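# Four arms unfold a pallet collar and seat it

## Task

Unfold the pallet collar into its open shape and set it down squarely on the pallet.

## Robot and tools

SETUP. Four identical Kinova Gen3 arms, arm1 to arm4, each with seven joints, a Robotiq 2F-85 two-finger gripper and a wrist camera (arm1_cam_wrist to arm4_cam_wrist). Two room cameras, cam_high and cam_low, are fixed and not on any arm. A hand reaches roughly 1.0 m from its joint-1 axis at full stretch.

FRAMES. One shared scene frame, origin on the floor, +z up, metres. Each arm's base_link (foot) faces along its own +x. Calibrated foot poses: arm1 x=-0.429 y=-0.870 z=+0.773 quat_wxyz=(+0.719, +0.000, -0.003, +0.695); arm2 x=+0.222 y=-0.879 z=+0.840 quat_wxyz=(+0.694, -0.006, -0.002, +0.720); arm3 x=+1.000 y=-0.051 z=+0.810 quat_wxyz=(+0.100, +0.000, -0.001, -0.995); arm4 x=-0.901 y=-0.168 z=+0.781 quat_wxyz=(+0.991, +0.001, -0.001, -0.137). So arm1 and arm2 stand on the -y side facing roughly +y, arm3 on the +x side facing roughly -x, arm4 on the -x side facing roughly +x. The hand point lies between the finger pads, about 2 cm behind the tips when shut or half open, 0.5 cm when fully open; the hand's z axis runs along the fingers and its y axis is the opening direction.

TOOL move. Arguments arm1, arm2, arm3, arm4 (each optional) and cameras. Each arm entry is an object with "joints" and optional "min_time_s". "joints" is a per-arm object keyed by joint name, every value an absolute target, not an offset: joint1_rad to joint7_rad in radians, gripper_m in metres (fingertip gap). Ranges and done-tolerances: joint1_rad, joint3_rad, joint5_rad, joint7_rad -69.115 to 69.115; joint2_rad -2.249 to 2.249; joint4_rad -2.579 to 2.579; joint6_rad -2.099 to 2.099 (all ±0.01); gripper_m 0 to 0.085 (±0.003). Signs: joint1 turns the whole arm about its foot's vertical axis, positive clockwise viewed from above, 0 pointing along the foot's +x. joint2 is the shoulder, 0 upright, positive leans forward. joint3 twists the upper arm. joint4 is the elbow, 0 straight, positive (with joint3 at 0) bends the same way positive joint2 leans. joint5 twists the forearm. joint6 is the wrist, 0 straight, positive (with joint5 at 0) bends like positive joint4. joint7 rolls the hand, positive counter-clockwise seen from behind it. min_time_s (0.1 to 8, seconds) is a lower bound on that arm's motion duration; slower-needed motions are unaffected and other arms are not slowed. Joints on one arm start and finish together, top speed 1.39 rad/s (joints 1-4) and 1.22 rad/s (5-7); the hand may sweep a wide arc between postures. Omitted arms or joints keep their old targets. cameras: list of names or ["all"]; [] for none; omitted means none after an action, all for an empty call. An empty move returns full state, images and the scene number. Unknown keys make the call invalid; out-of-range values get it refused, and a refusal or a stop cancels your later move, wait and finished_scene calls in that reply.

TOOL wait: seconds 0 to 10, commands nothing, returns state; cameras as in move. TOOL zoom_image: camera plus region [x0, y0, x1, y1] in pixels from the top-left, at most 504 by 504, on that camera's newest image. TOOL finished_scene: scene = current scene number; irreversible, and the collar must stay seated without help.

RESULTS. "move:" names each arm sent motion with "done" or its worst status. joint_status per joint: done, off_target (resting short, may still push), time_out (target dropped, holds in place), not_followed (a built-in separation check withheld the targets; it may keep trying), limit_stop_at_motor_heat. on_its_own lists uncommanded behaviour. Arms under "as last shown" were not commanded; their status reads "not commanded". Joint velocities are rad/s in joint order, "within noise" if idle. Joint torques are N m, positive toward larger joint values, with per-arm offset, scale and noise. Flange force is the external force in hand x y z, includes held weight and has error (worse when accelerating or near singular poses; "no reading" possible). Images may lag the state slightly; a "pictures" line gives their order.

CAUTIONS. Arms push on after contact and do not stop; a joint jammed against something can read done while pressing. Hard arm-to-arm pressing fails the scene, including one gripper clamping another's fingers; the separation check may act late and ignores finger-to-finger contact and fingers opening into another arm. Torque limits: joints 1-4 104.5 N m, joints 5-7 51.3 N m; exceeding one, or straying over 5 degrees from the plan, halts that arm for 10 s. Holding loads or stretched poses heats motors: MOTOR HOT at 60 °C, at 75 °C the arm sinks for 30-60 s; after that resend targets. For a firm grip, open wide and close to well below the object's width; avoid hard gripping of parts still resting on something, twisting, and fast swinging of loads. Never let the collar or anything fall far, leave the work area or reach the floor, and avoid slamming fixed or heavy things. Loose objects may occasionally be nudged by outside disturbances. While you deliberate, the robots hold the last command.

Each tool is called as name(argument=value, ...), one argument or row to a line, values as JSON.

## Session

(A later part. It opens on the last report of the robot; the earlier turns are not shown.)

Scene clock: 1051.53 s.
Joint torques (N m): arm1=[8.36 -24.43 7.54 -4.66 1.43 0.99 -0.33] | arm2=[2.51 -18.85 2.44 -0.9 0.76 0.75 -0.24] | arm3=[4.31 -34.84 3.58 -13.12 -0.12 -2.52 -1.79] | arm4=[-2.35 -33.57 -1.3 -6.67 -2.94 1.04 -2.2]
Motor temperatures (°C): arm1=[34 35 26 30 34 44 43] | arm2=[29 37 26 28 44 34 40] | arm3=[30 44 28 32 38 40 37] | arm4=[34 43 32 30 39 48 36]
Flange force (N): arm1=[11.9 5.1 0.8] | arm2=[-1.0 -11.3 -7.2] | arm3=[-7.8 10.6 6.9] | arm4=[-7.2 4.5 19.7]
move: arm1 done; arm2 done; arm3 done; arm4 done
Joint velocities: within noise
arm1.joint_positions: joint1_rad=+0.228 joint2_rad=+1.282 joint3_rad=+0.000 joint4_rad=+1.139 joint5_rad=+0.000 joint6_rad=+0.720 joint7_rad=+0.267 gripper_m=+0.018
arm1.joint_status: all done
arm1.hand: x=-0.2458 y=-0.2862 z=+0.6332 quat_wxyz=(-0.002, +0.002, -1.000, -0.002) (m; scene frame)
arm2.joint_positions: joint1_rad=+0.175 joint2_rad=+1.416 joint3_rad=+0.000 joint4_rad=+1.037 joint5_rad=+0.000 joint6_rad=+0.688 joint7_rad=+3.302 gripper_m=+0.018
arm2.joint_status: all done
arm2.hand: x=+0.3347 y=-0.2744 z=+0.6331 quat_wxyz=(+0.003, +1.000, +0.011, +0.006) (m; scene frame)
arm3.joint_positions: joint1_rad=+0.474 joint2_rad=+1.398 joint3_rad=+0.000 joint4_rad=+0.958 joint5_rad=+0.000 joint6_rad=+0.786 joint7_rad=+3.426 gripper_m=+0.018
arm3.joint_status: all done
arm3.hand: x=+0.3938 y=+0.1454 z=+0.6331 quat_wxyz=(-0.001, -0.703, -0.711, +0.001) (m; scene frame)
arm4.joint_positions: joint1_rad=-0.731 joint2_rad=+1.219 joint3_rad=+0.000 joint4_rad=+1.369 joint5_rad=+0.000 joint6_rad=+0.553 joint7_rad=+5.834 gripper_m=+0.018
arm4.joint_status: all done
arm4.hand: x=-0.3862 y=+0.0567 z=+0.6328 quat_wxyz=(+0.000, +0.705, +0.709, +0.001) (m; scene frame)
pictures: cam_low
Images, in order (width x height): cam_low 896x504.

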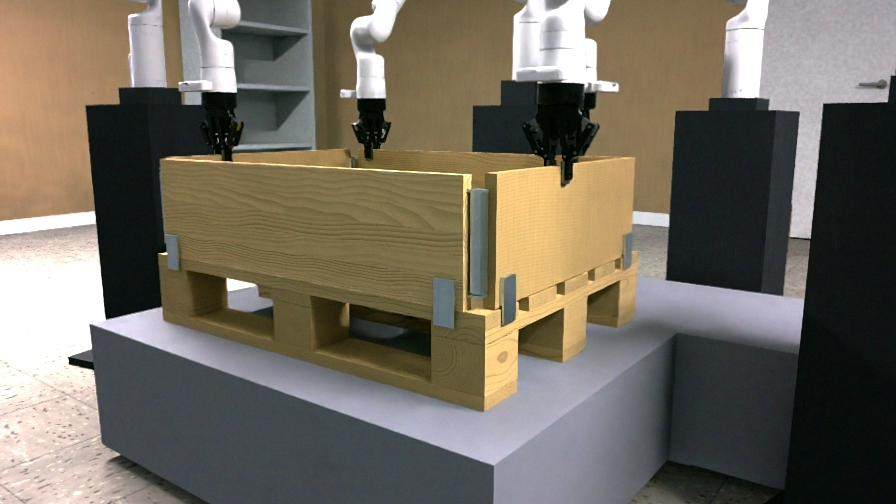

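move(
  arm2={"joints": {"joint1_rad": 0.1753147, "joint2_rad": 1.4150209, "joint4_rad": 1.0383405, "joint6_rad": 0.6882313, "joint7_rad": 3.3025147}, "min_time_s": 1.2},
  arm3={"joints": {"joint1_rad": 0.4740789, "joint2_rad": 1.3996877, "joint4_rad": 0.9564739, "joint6_rad": 0.7854311, "joint7_rad": 3.4263789}, "min_time_s": 1.2},
  arm4={"joints": {"joint1_rad": -0.7308518, "joint2_rad": 1.2230012, "joint4_rad": 1.3675394, "joint6_rad": 0.5510521, "joint7_rad": 5.8344872}, "min_time_s": 1.2},
  cameras=["cam_low"],
)

zoom_image(
  camera="cam_low",
  region=[420, 260, 560, 340],
)

zoom_image(
  camera="cam_low",
  region=[560, 220, 660, 280],
)

Scene clock: 1055.77 s.
Joint torques (N m): arm1=[6.85 -24.76 6.07 -4.26 1.06 1.31 -0.25] | arm2=[2.01 -23.41 2.07 0.56 0.69 2.99 -0.17] | arm3=[4.42 -31.34 3.69 -12.54 -0.03 -3.2 -1.86] | arm4=[-2.74 -25.92 -1.92 -7.8 -3.07 -1.62 -2.22]
Motor temperatures (°C): arm1=[34 35 26 30 34 44 43] | arm2=[29 37 26 28 44 34 40] | arm3=[30 44 28 32 38 40 37] | arm4=[34 43 32 30 39 48 36]
Flange force (N): arm1=[9.2 5.9 2.1] | arm2=[1.2 -18.8 6.1] | arm3=[-8.3 11.7 0.0] | arm4=[-10.5 -1.2 -0.2]
move: arm2 done; arm3 done; arm4 done
Joint velocities: within noise
arm1: as last shown
arm2.joint_positions: joint1_rad=+0.175 joint2_rad=+1.415 joint3_rad=+0.000 joint4_rad=+1.038 joint5_rad=+0.000 joint6_rad=+0.688 joint7_rad=+3.302 gripper_m=+0.018
arm2.joint_status: all done
arm2.hand: x=+0.3347 y=-0.2745 z=+0.6337 quat_wxyz=(+0.003, +1.000, +0.011, +0.006) (m; scene frame)
arm3.joint_positions: joint1_rad=+0.474 joint2_rad=+1.400 joint3_rad=+0.000 joint4_rad=+0.956 joint5_rad=+0.000 joint6_rad=+0.785 joint7_rad=+3.426 gripper_m=+0.018
arm3.joint_status: all done
arm3.hand: x=+0.3937 y=+0.1454 z=+0.6322 quat_wxyz=(-0.001, -0.703, -0.711, +0.001) (m; scene frame)
arm4.joint_positions: joint1_rad=-0.731 joint2_rad=+1.223 joint3_rad=+0.000 joint4_rad=+1.368 joint5_rad=+0.000 joint6_rad=+0.551 joint7_rad=+5.834 gripper_m=+0.018
arm4.joint_status: all done
arm4.hand: x=-0.3862 y=+0.0567 z=+0.6311 quat_wxyz=(+0.000, +0.705, +0.709, +0.001) (m; scene frame)
pictures: cam_low
Images, in order (width x height): cam_low 896x504.

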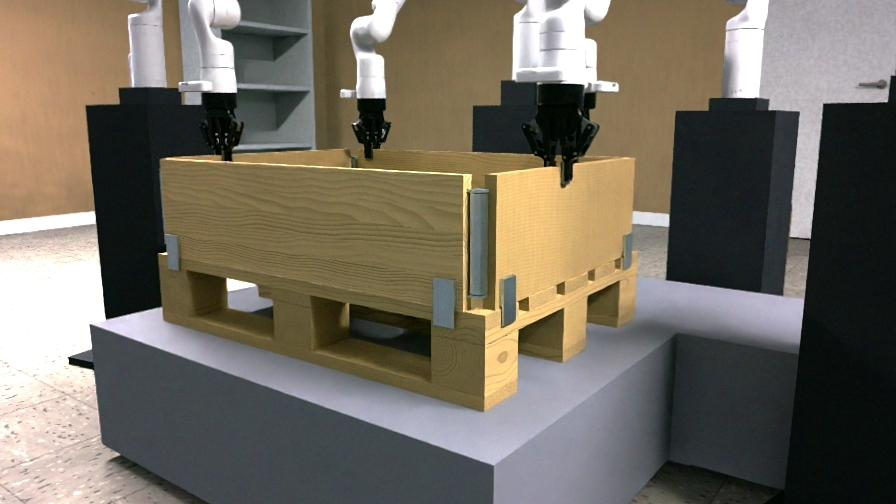

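Scaled by 3.600 from the camera's 896x504 image, which has a finer 1280x720 frame.

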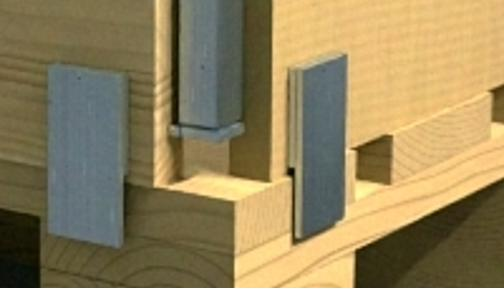

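Scaled by 5.040 from the camera's 896x504 image, which has a finer 1280x720 frame.

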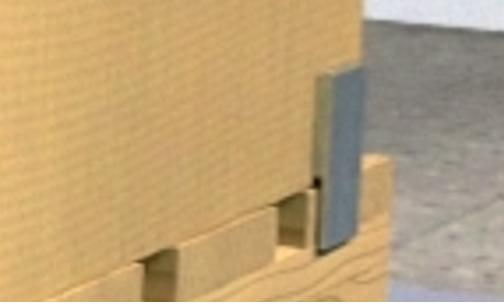

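move(
  arm2={"joints": {"joint1_rad": 0.1753088, "joint2_rad": 1.4156717, "joint4_rad": 1.037834, "joint6_rad": 0.688087, "joint7_rad": 3.3025088}, "min_time_s": 1.0},
  arm3={"joints": {"joint1_rad": 0.4740806, "joint2_rad": 1.4009431, "joint4_rad": 0.9555732, "joint6_rad": 0.7850764, "joint7_rad": 3.4263806}, "min_time_s": 1.0},
  cameras=["all"],
)

Scene clock: 1060.63 s.
Joint torques (N m): arm1=[7.14 -24.8 6.49 -4.11 1.03 1.54 -0.29] | arm2=[2.23 -21.57 2.15 0 0.67 2.05 -0.29] | arm3=[3.33 -28.05 2.74 -13.12 -0.35 -4.66 -1.88] | arm4=[-2.45 -25.81 -1.62 -7.81 -2.97 -1.64 -2.18]
Motor temperatures (°C): arm1=[34 35 26 30 34 44 43] | arm2=[29 37 26 28 44 34 40] | arm3=[30 44 28 32 38 40 37] | arm4=[34 43 32 30 39 48 36]
Flange force (N): arm1=[9.5 6.1 2.6] | arm2=[0.5 -16.0 0.8] | arm3=[-8.1 16.6 -8.6] | arm4=[-10.0 -1.6 -0.5]
move: arm2 done; arm3 done
Joint velocities: within noise
arm1, arm4: as last shown
arm2.joint_positions: joint1_rad=+0.175 joint2_rad=+1.416 joint3_rad=+0.000 joint4_rad=+1.038 joint5_rad=+0.000 joint6_rad=+0.688 joint7_rad=+3.303 gripper_m=+0.018
arm2.joint_status: all done
arm2.hand: x=+0.3346 y=-0.2745 z=+0.6334 quat_wxyz=(+0.003, +1.000, +0.011, +0.006) (m; scene frame)
arm3.joint_positions: joint1_rad=+0.474 joint2_rad=+1.401 joint3_rad=+0.000 joint4_rad=+0.956 joint5_rad=+0.000 joint6_rad=+0.785 joint7_rad=+3.426 gripper_m=+0.018
arm3.joint_status: all done
arm3.hand: x=+0.3938 y=+0.1454 z=+0.6315 quat_wxyz=(-0.001, -0.703, -0.711, +0.001) (m; scene frame)
pictures: arm1_cam_wrist, arm2_cam_wrist, arm3_cam_wrist, arm4_cam_wrist, cam_high, cam_low
Images, in order (width x height): arm1_cam_wrist 896x504, arm2_cam_wrist 896x504, arm3_cam_wrist 896x504, arm4_cam_wrist 896x504, cam_high 896x504, cam_low 896x504.

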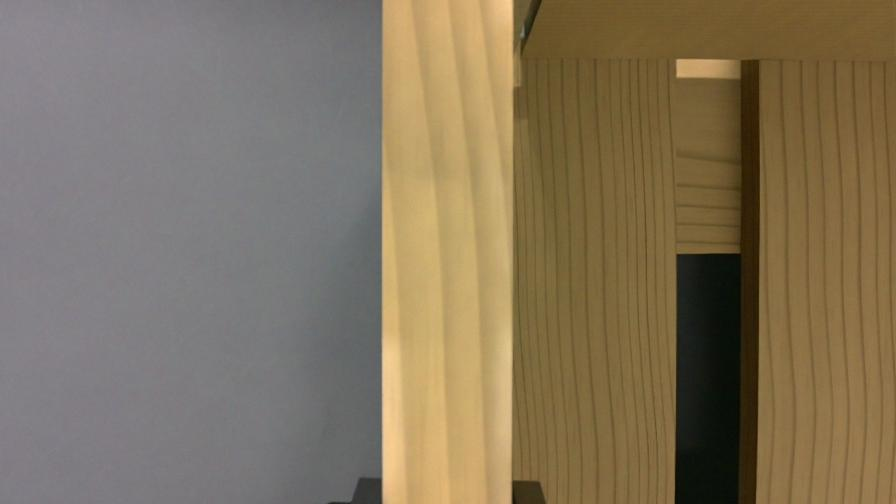

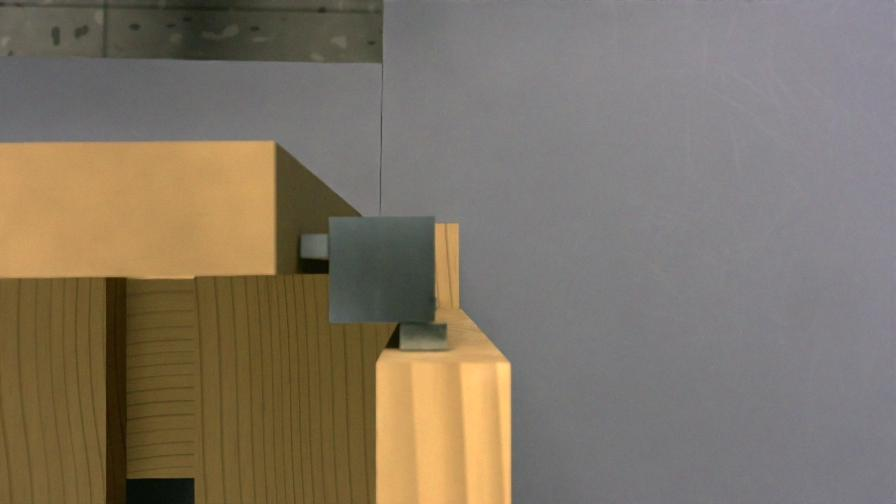

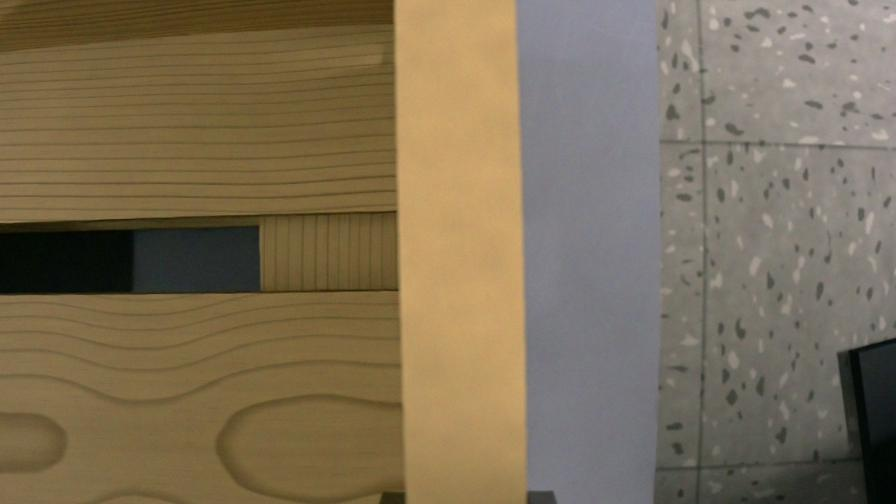

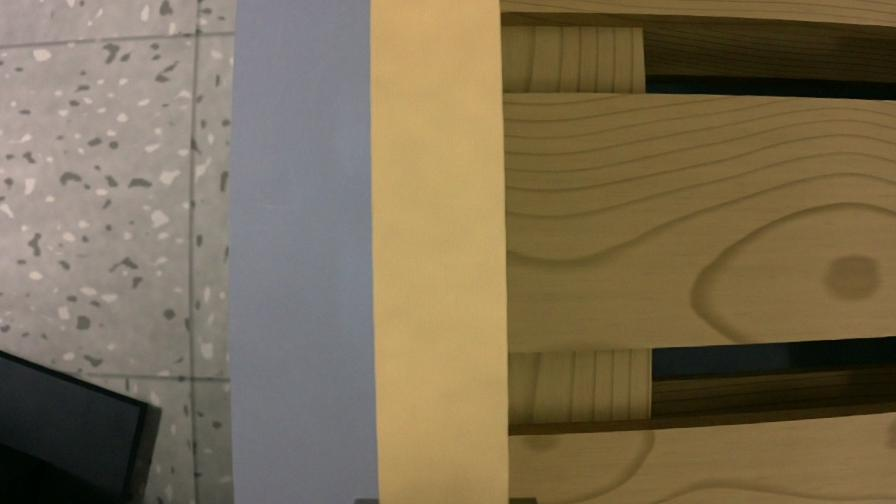

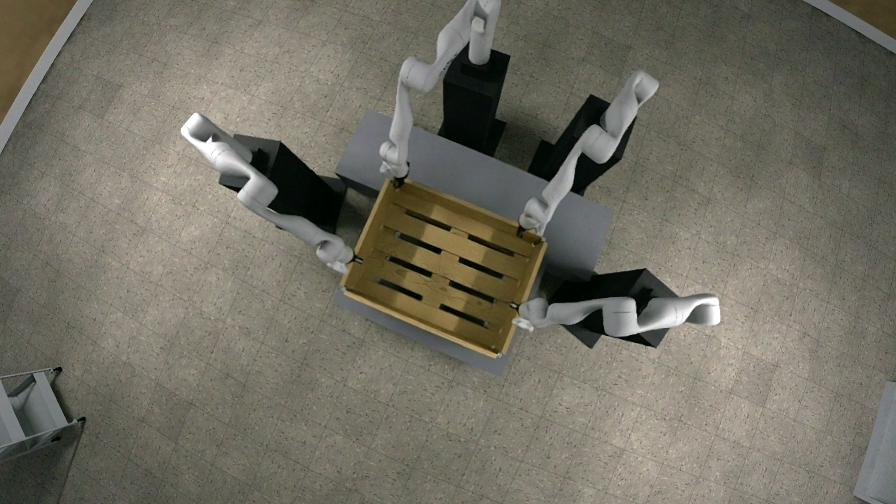

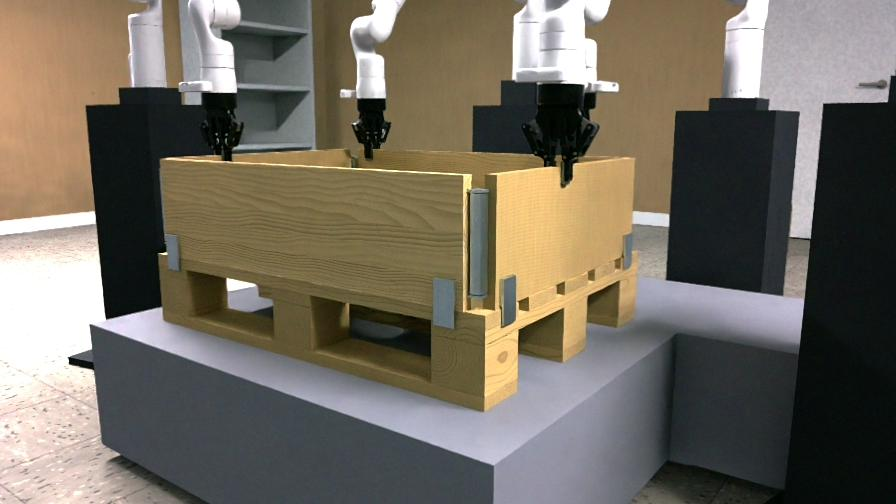

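move(
  arm1={"joints": {"joint1_rad": 0.2262818, "joint2_rad": 1.2831448, "joint4_rad": 1.1366726, "joint6_rad": 0.7217755, "joint7_rad": 0.2652818}, "min_time_s": 1.5},
  arm2={"joints": {"joint1_rad": 0.1751062, "joint2_rad": 1.4172217, "joint4_rad": 1.0331562, "joint6_rad": 0.6912147, "joint7_rad": 3.3023062}, "min_time_s": 1.5},
  arm3={"joints": {"joint1_rad": 0.4731393, "joint2_rad": 1.3969349, "joint4_rad": 0.9668192, "joint6_rad": 0.7778384, "joint7_rad": 3.4254393}, "min_time_s": 1.5},
  arm4={"joints": {"joint1_rad": -0.7297299, "joint2_rad": 1.2226266, "joint4_rad": 1.3687466, "joint6_rad": 0.5502195, "joint7_rad": 5.8356091}, "min_time_s": 1.5},
  cameras=["cam_low"],
)

zoom_image(
  camera="cam_low",
  region=[420, 260, 560, 340],
)

zoom_image(
  camera="cam_low",
  region=[560, 220, 660, 280],
)

zoom_image(
  camera="cam_low",
  region=[150, 220, 250, 280],
)

Scene clock: 1072.90 s.
Joint torques (N m): arm1=[2.29 -24.2 1.89 -5.88 -0.5 -0.05 -0.35] | arm2=[1.82 -20.79 1.82 -2.78 0.57 -0.34 -0.24] | arm3=[-0.46 -27.59 -0.28 -8 -1.44 -0.57 -1.57] | arm4=[1.52 -28 2.75 -4.73 -1.78 0.97 -2.07]
Motor temperatures (°C): arm1=[34 35 26 30 34 44 43] | arm2=[29 37 26 28 44 34 40] | arm3=[30 44 28 32 38 40 37] | arm4=[34 43 32 30 39 48 36]
Flange force (N): arm1=[3.2 -0.5 -1.9] | arm2=[-0.4 -8.5 -6.6] | arm3=[1.5 5.4 0.4] | arm4=[-0.3 2.7 9.9]
move: arm1 done; arm2 done; arm3 done; arm4 done
Joint velocities: within noise
arm1.joint_positions: joint1_rad=+0.226 joint2_rad=+1.283 joint3_rad=+0.000 joint4_rad=+1.137 joint5_rad=+0.000 joint6_rad=+0.722 joint7_rad=+0.265 gripper_m=+0.018
arm1.joint_status: all done
arm1.hand: x=-0.2467 y=-0.2854 z=+0.6331 quat_wxyz=(-0.002, +0.002, -1.000, -0.002) (m; scene frame)
arm2.joint_positions: joint1_rad=+0.175 joint2_rad=+1.417 joint3_rad=+0.000 joint4_rad=+1.033 joint5_rad=+0.000 joint6_rad=+0.691 joint7_rad=+3.302 gripper_m=+0.018
arm2.joint_status: all done
arm2.hand: x=+0.3347 y=-0.2736 z=+0.6334 quat_wxyz=(+0.003, +1.000, +0.011, +0.006) (m; scene frame)
arm3.joint_positions: joint1_rad=+0.473 joint2_rad=+1.397 joint3_rad=+0.000 joint4_rad=+0.967 joint5_rad=+0.000 joint6_rad=+0.778 joint7_rad=+3.425 gripper_m=+0.018
arm3.joint_status: all done
arm3.hand: x=+0.3954 y=+0.1443 z=+0.6316 quat_wxyz=(+0.000, -0.703, -0.711, +0.001) (m; scene frame)
arm4.joint_positions: joint1_rad=-0.730 joint2_rad=+1.223 joint3_rad=+0.000 joint4_rad=+1.369 joint5_rad=+0.000 joint6_rad=+0.550 joint7_rad=+5.836 gripper_m=+0.018
arm4.joint_status: all done
arm4.hand: x=-0.3862 y=+0.0560 z=+0.6311 quat_wxyz=(+0.000, +0.705, +0.709, +0.001) (m; scene frame)
pictures: cam_low
Images, in order (width x height): cam_low 896x504.

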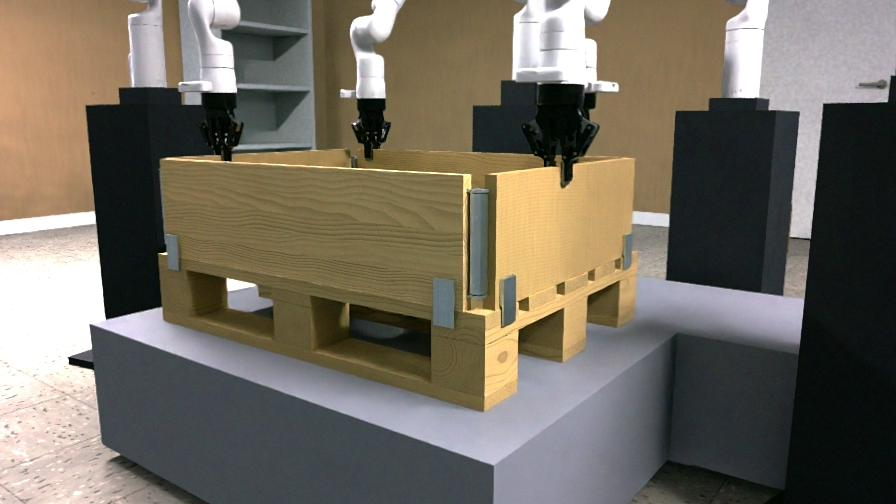

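Scaled by 3.600 from the camera's 896x504 image, which has a finer 1280x720 frame.

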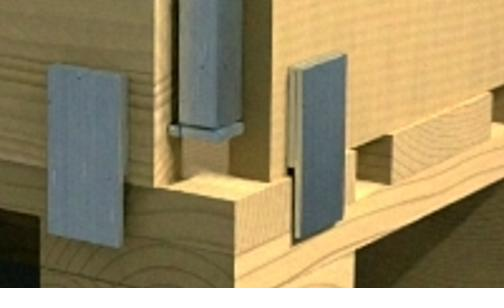

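Scaled by 5.040 from the camera's 896x504 image, which has a finer 1280x720 frame.

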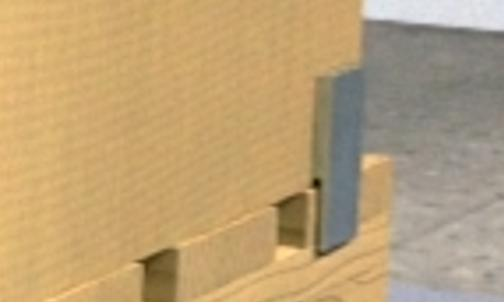

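Scaled by 5.040 from the camera's 896x504 image, which has a finer 1280x720 frame.

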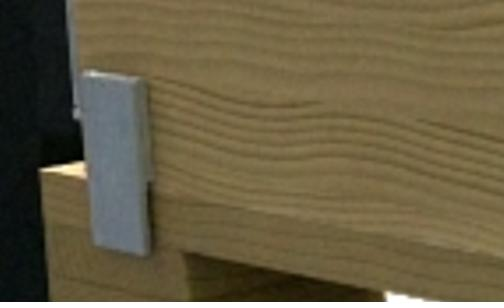

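move(
  arm1={"joints": {"gripper_m": 0.024}, "min_time_s": 1.5},
  arm2={"joints": {"gripper_m": 0.024}, "min_time_s": 1.5},
  arm3={"joints": {"gripper_m": 0.024}, "min_time_s": 1.5},
  arm4={"joints": {"gripper_m": 0.024}, "min_time_s": 1.5},
  cameras=["cam_low"],
)

zoom_image(
  camera="cam_low",
  region=[420, 260, 560, 340],
)

zoom_image(
  camera="cam_low",
  region=[560, 220, 660, 280],
)

zoom_image(
  camera="cam_low",
  region=[150, 220, 250, 280],
)

Scene clock: 1075.73 s.
Joint torques (N m): arm1=[0.15 -26.55 1.06 -7.04 -0.11 -0.13 0.31] | arm2=[-0.01 -24.75 0.25 -3.47 -0.17 -0.33 -0.42] | arm3=[0.39 -24.26 1.08 -6.63 0.13 -0.2 -0.15] | arm4=[-0.03 -24.27 2.44 -5.03 -0.07 0 -0.12]
Motor temperatures (°C): arm1=[34 35 26 30 34 44 43] | arm2=[29 37 26 28 44 34 40] | arm3=[30 44 28 32 38 40 37] | arm4=[34 43 32 30 39 48 36]
Flange force (N): arm1=[1.3 -2.6 1.5] | arm2=[3.4 -11.1 0.8] | arm3=[-2.0 4.6 -4.3] | arm4=[-0.9 -0.4 0.8]
move: arm1 done; arm2 done; arm3 done; arm4 done
Joint velocities: within noise
arm1.joint_positions: joint1_rad=+0.226 joint2_rad=+1.283 joint3_rad=+0.000 joint4_rad=+1.137 joint5_rad=+0.000 joint6_rad=+0.722 joint7_rad=+0.265 gripper_m=+0.024
arm1.joint_status: all done
arm1.hand: x=-0.2467 y=-0.2855 z=+0.6330 quat_wxyz=(-0.002, +0.002, -1.000, -0.002) (m; scene frame)
arm2.joint_positions: joint1_rad=+0.175 joint2_rad=+1.417 joint3_rad=+0.000 joint4_rad=+1.033 joint5_rad=+0.000 joint6_rad=+0.691 joint7_rad=+3.302 gripper_m=+0.024
arm2.joint_status: all done
arm2.hand: x=+0.3347 y=-0.2736 z=+0.6334 quat_wxyz=(+0.003, +1.000, +0.011, +0.006) (m; scene frame)
arm3.joint_positions: joint1_rad=+0.473 joint2_rad=+1.397 joint3_rad=+0.000 joint4_rad=+0.967 joint5_rad=+0.000 joint6_rad=+0.778 joint7_rad=+3.425 gripper_m=+0.024
arm3.joint_status: all done
arm3.hand: x=+0.3953 y=+0.1443 z=+0.6317 quat_wxyz=(+0.000, -0.703, -0.711, +0.001) (m; scene frame)
arm4.joint_positions: joint1_rad=-0.730 joint2_rad=+1.223 joint3_rad=+0.000 joint4_rad=+1.369 joint5_rad=+0.000 joint6_rad=+0.550 joint7_rad=+5.836 gripper_m=+0.024
arm4.joint_status: all done
arm4.hand: x=-0.3862 y=+0.0560 z=+0.6311 quat_wxyz=(+0.000, +0.705, +0.709, +0.001) (m; scene frame)
pictures: cam_low
Images, in order (width x height): cam_low 896x504.

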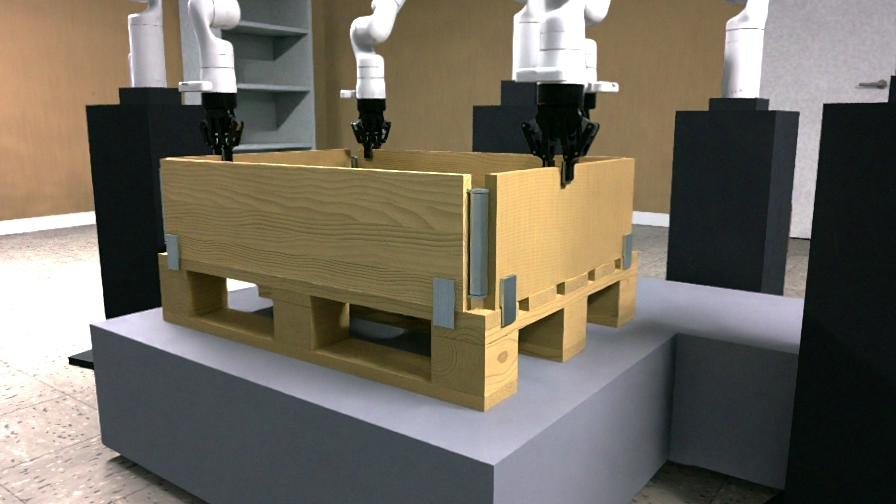

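Scaled by 3.600 from the camera's 896x504 image, which has a finer 1280x720 frame.

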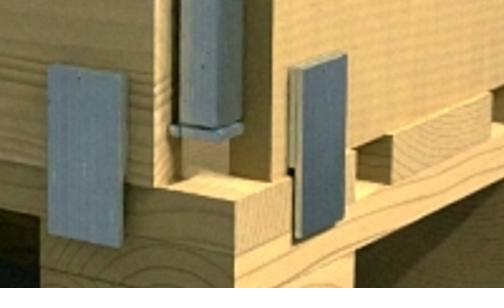

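Scaled by 5.040 from the camera's 896x504 image, which has a finer 1280x720 frame.

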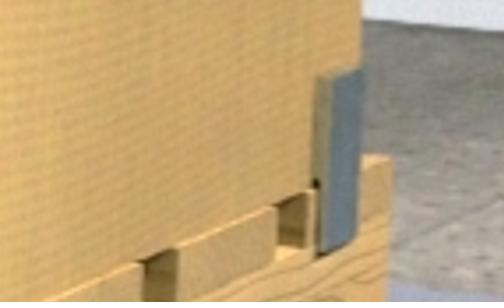

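Scaled by 5.040 from the camera's 896x504 image, which has a finer 1280x720 frame.

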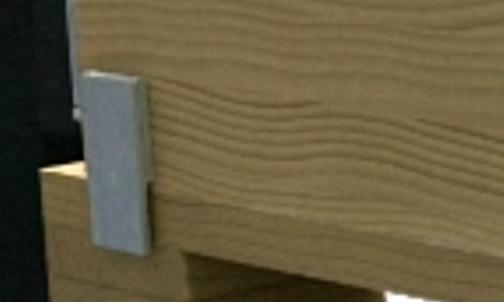

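move(
  arm1={"joints": {"gripper_m": 0.045}, "min_time_s": 1.0},
  arm2={"joints": {"gripper_m": 0.045}, "min_time_s": 1.0},
  arm3={"joints": {"gripper_m": 0.045}, "min_time_s": 1.0},
  arm4={"joints": {"gripper_m": 0.045}, "min_time_s": 1.0},
  cameras=["cam_low", "arm2_cam_wrist"],
)

Scene clock: 1081.57 s.
Joint torques (N m): arm1=[0.24 -26.59 0.99 -7.08 -0.16 -0.17 0.3] | arm2=[-0.12 -24.78 0.14 -3.44 -0.15 -0.32 -0.34] | arm3=[0.36 -24.32 1.07 -6.63 0.14 -0.19 -0.19] | arm4=[-0.04 -24.29 2.42 -4.98 -0.11 0.01 -0.15]
Motor temperatures (°C): arm1=[34 35 26 30 34 44 43] | arm2=[29 37 26 28 44 34 40] | arm3=[30 43 28 31 38 40 37] | arm4=[34 42 32 30 39 48 36]
Flange force (N): arm1=[1.5 -2.6 1.5] | arm2=[3.5 -11.3 0.9] | arm3=[-1.9 4.6 -4.2] | arm4=[-0.9 -0.2 0.9]
move: arm1 done; arm2 done; arm3 done; arm4 done
Joint velocities: within noise
arm1.joint_positions: joint1_rad=+0.226 joint2_rad=+1.283 joint3_rad=+0.000 joint4_rad=+1.137 joint5_rad=+0.000 joint6_rad=+0.722 joint7_rad=+0.265 gripper_m=+0.045
arm1.joint_status: all done
arm1.hand: x=-0.2467 y=-0.2854 z=+0.6331 quat_wxyz=(-0.002, +0.002, -1.000, -0.002) (m; scene frame)
arm2.joint_positions: joint1_rad=+0.175 joint2_rad=+1.417 joint3_rad=+0.000 joint4_rad=+1.033 joint5_rad=+0.000 joint6_rad=+0.691 joint7_rad=+3.302 gripper_m=+0.045
arm2.joint_status: all done
arm2.hand: x=+0.3347 y=-0.2736 z=+0.6334 quat_wxyz=(+0.003, +1.000, +0.011, +0.006) (m; scene frame)
arm3.joint_positions: joint1_rad=+0.473 joint2_rad=+1.397 joint3_rad=+0.000 joint4_rad=+0.967 joint5_rad=+0.000 joint6_rad=+0.778 joint7_rad=+3.425 gripper_m=+0.045
arm3.joint_status: all done
arm3.hand: x=+0.3954 y=+0.1443 z=+0.6316 quat_wxyz=(-0.001, -0.703, -0.711, +0.001) (m; scene frame)
arm4.joint_positions: joint1_rad=-0.730 joint2_rad=+1.223 joint3_rad=+0.000 joint4_rad=+1.369 joint5_rad=+0.000 joint6_rad=+0.550 joint7_rad=+5.836 gripper_m=+0.045
arm4.joint_status: all done
arm4.hand: x=-0.3862 y=+0.0560 z=+0.6311 quat_wxyz=(+0.000, +0.705, +0.709, +0.001) (m; scene frame)
pictures: arm2_cam_wrist, cam_low
Images, in order (width x height): arm2_cam_wrist 896x504, cam_low 896x504.

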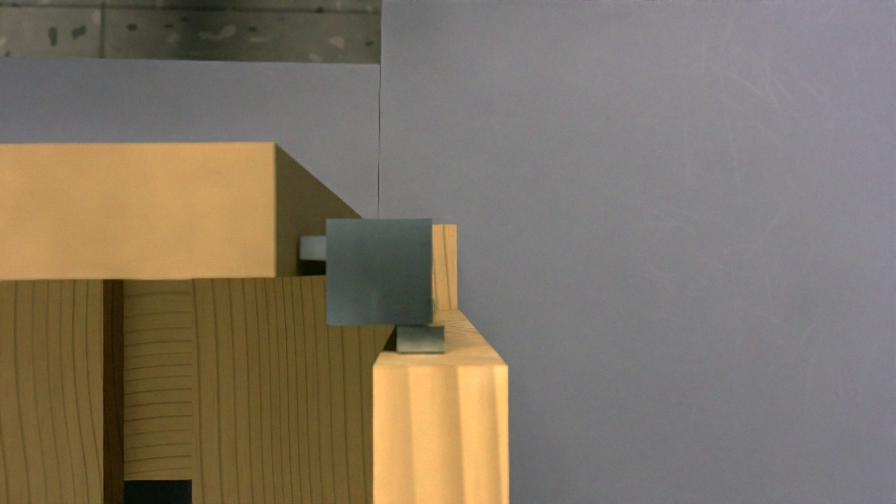

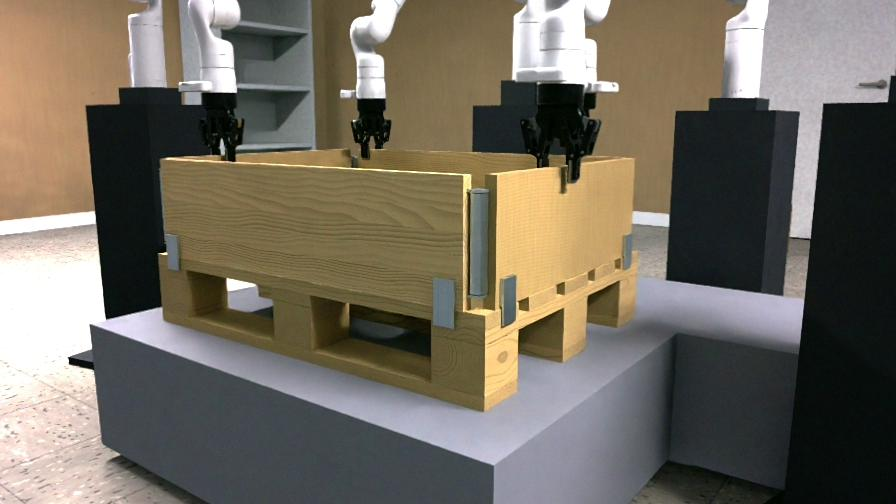

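move(
  arm1={"joints": {"joint1_rad": 0.22669, "joint2_rad": 1.1229943, "joint4_rad": 1.1869505, "joint6_rad": 0.8316479, "joint7_rad": 0.26569}, "min_time_s": 1.8},
  arm2={"joints": {"joint1_rad": 0.1768246, "joint2_rad": 1.2433529, "joint4_rad": 1.1341153, "joint6_rad": 0.7641245, "joint7_rad": 3.3040246}, "min_time_s": 1.8},
  arm3={"joints": {"joint1_rad": 0.472887, "joint2_rad": 1.2277164, "joint4_rad": 1.0521207, "joint6_rad": 0.8617556, "joint7_rad": 3.425187}, "min_time_s": 1.8},
  arm4={"joints": {"joint1_rad": -0.7298291, "joint2_rad": 1.0483188, "joint4_rad": 1.4222415, "joint6_rad": 0.6710324, "joint7_rad": 5.8355099}, "min_time_s": 1.8},
  cameras=["all"],
)

Scene clock: 1084.77 s.
Joint torques (N m): arm1=[0.22 -26.2 0.93 -7.8 -0.21 -0.18 0.33] | arm2=[-0.08 -24.37 0.26 -3.92 -0.12 -0.32 -0.38] | arm3=[0.37 -23.96 1.02 -7.14 0.18 -0.25 -0.2] | arm4=[-0.06 -23.7 2.42 -5.92 -0.09 0.01 -0.13]
Motor temperatures (°C): arm1=[34 35 26 30 34 44 43] | arm2=[29 37 26 28 44 34 40] | arm3=[30 43 28 31 38 40 37] | arm4=[34 42 32 30 39 48 36]
Flange force (N): arm1=[1.4 -2.2 2.0] | arm2=[3.4 -10.4 -1.0] | arm3=[-1.8 4.4 -3.6] | arm4=[-0.9 -0.3 1.0]
move: arm1 done; arm2 done; arm3 done; arm4 done
Joint velocities: within noise
arm1.joint_positions: joint1_rad=+0.227 joint2_rad=+1.123 joint3_rad=+0.000 joint4_rad=+1.187 joint5_rad=+0.000 joint6_rad=+0.832 joint7_rad=+0.266 gripper_m=+0.045
arm1.joint_status: all done
arm1.hand: x=-0.2468 y=-0.2854 z=+0.7202 quat_wxyz=(-0.002, +0.002, -1.000, -0.002) (m; scene frame)
arm2.joint_positions: joint1_rad=+0.177 joint2_rad=+1.243 joint3_rad=+0.000 joint4_rad=+1.134 joint5_rad=+0.000 joint6_rad=+0.764 joint7_rad=+3.304 gripper_m=+0.045
arm2.joint_status: all done
arm2.hand: x=+0.3347 y=-0.2736 z=+0.7196 quat_wxyz=(+0.003, +1.000, +0.011, +0.006) (m; scene frame)
arm3.joint_positions: joint1_rad=+0.473 joint2_rad=+1.228 joint3_rad=+0.000 joint4_rad=+1.052 joint5_rad=+0.000 joint6_rad=+0.862 joint7_rad=+3.425 gripper_m=+0.045
arm3.joint_status: all done
arm3.hand: x=+0.3955 y=+0.1442 z=+0.7196 quat_wxyz=(-0.001, -0.703, -0.711, +0.001) (m; scene frame)
arm4.joint_positions: joint1_rad=-0.730 joint2_rad=+1.048 joint3_rad=+0.000 joint4_rad=+1.422 joint5_rad=+0.000 joint6_rad=+0.671 joint7_rad=+5.836 gripper_m=+0.045
arm4.joint_status: all done
arm4.hand: x=-0.3862 y=+0.0560 z=+0.7192 quat_wxyz=(+0.000, +0.705, +0.709, +0.001) (m; scene frame)
pictures: arm1_cam_wrist, arm2_cam_wrist, arm3_cam_wrist, arm4_cam_wrist, cam_high, cam_low
Images, in order (width x height): arm1_cam_wrist 896x504, arm2_cam_wrist 896x504, arm3_cam_wrist 896x504, arm4_cam_wrist 896x504, cam_high 896x504, cam_low 896x504.

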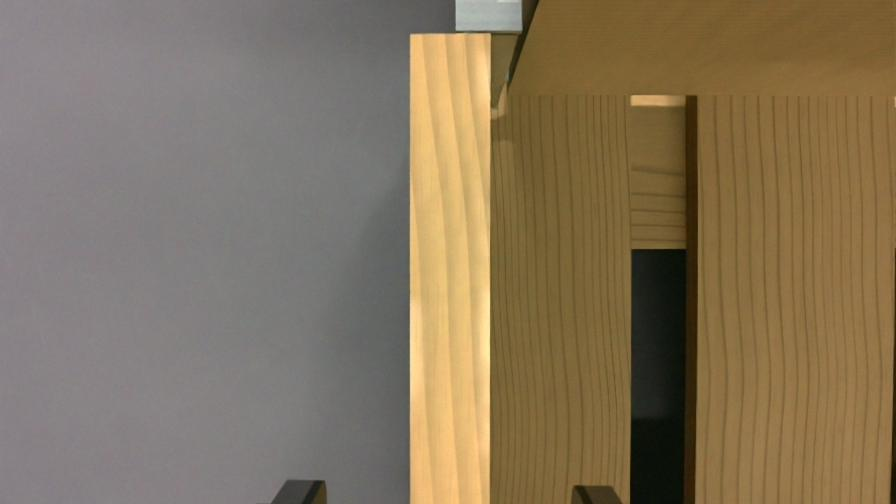

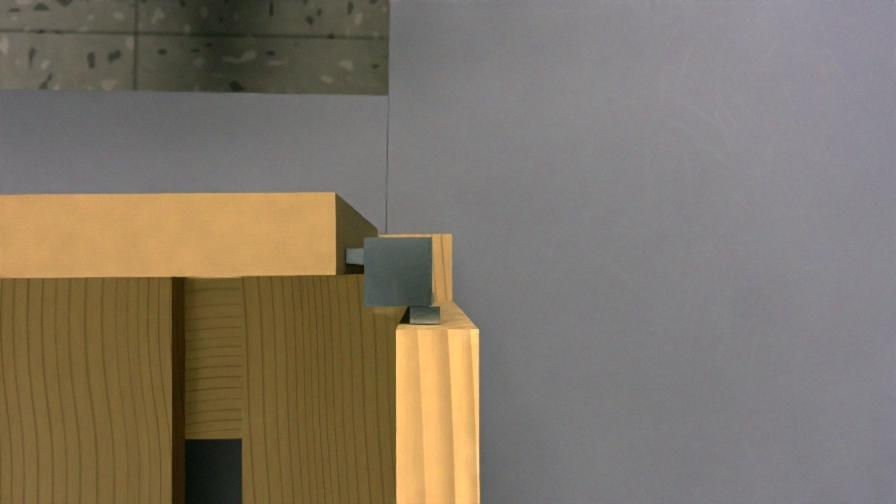

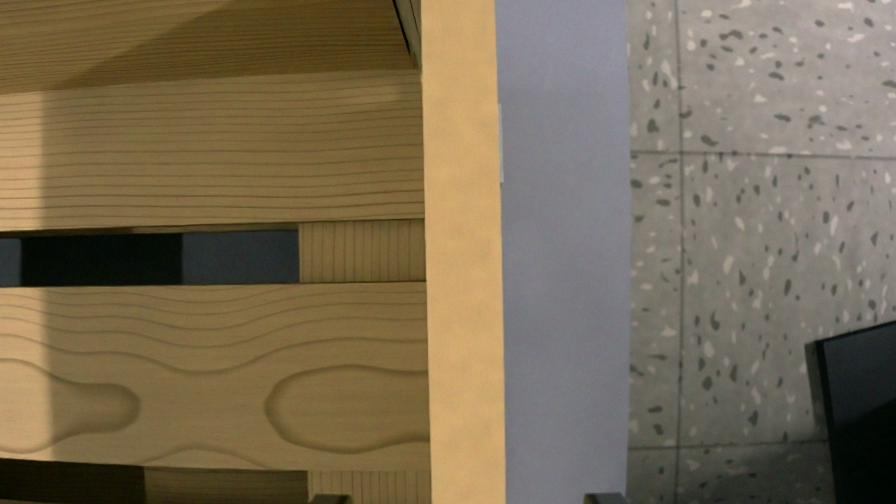

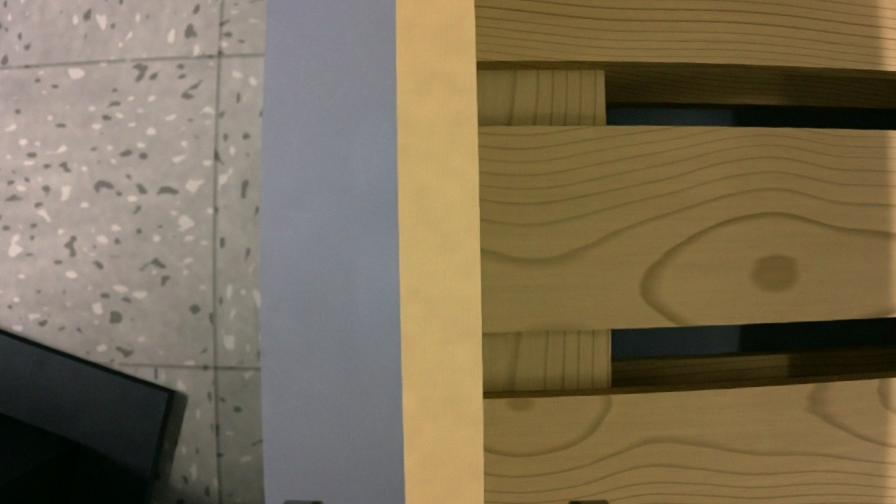

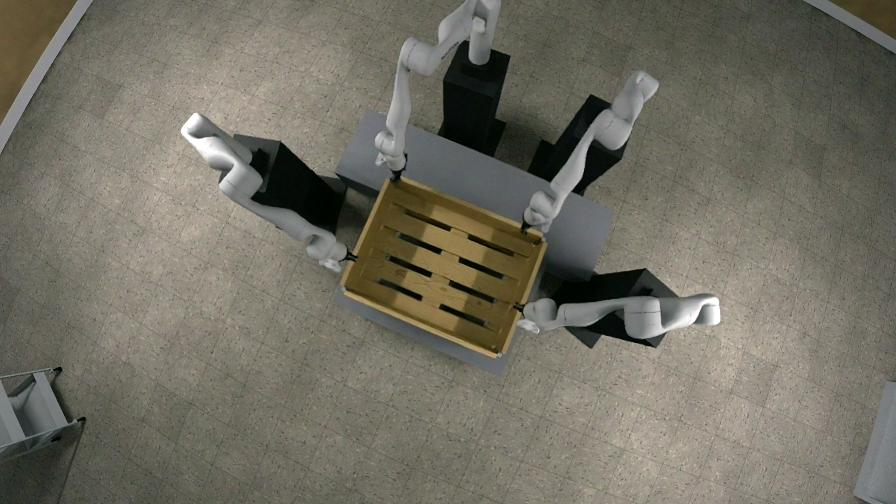

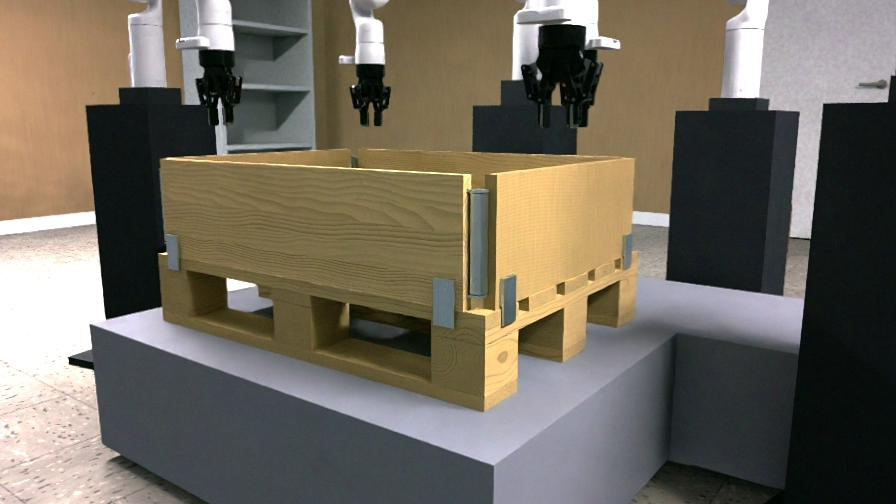

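zoom_image(
  camera="cam_low",
  region=[150, 220, 330, 320],
)

zoom_image(
  camera="cam_low",
  region=[480, 220, 660, 320],
)

zoom_image(
  camera="arm3_cam_wrist",
  region=[390, 0, 570, 200],
)

zoom_image(
  camera="arm1_cam_wrist",
  region=[380, 0, 560, 150],
)

Scaled by 2.800 from the camera's 896x504 image, which has a finer 1280x720 frame.

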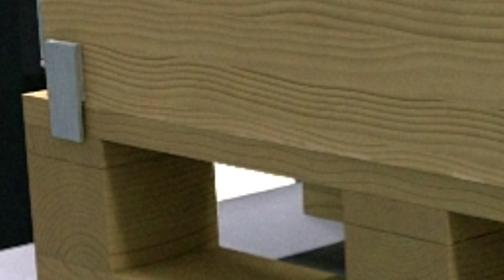

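Scaled by 2.800 from the camera's 896x504 image, which has a finer 1280x720 frame.

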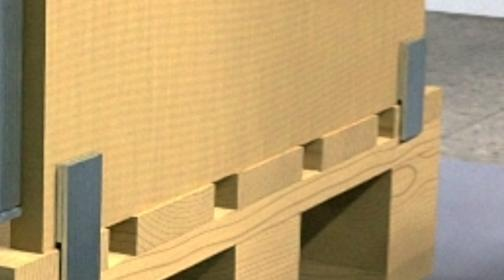

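Scaled by 2.520 from the camera's 896x504 image, which has a finer 1280x720 frame.

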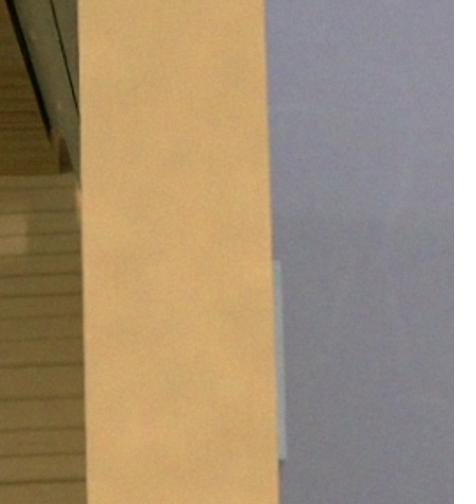

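Scaled by 2.800 from the camera's 896x504 image, which has a finer 1280x720 frame.

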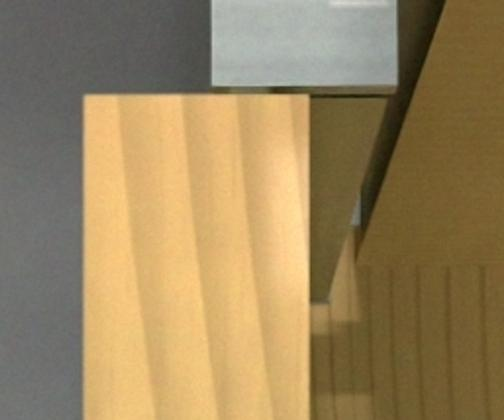

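finished_scene(
  scene=1,
)

The scene is finished: the task was done.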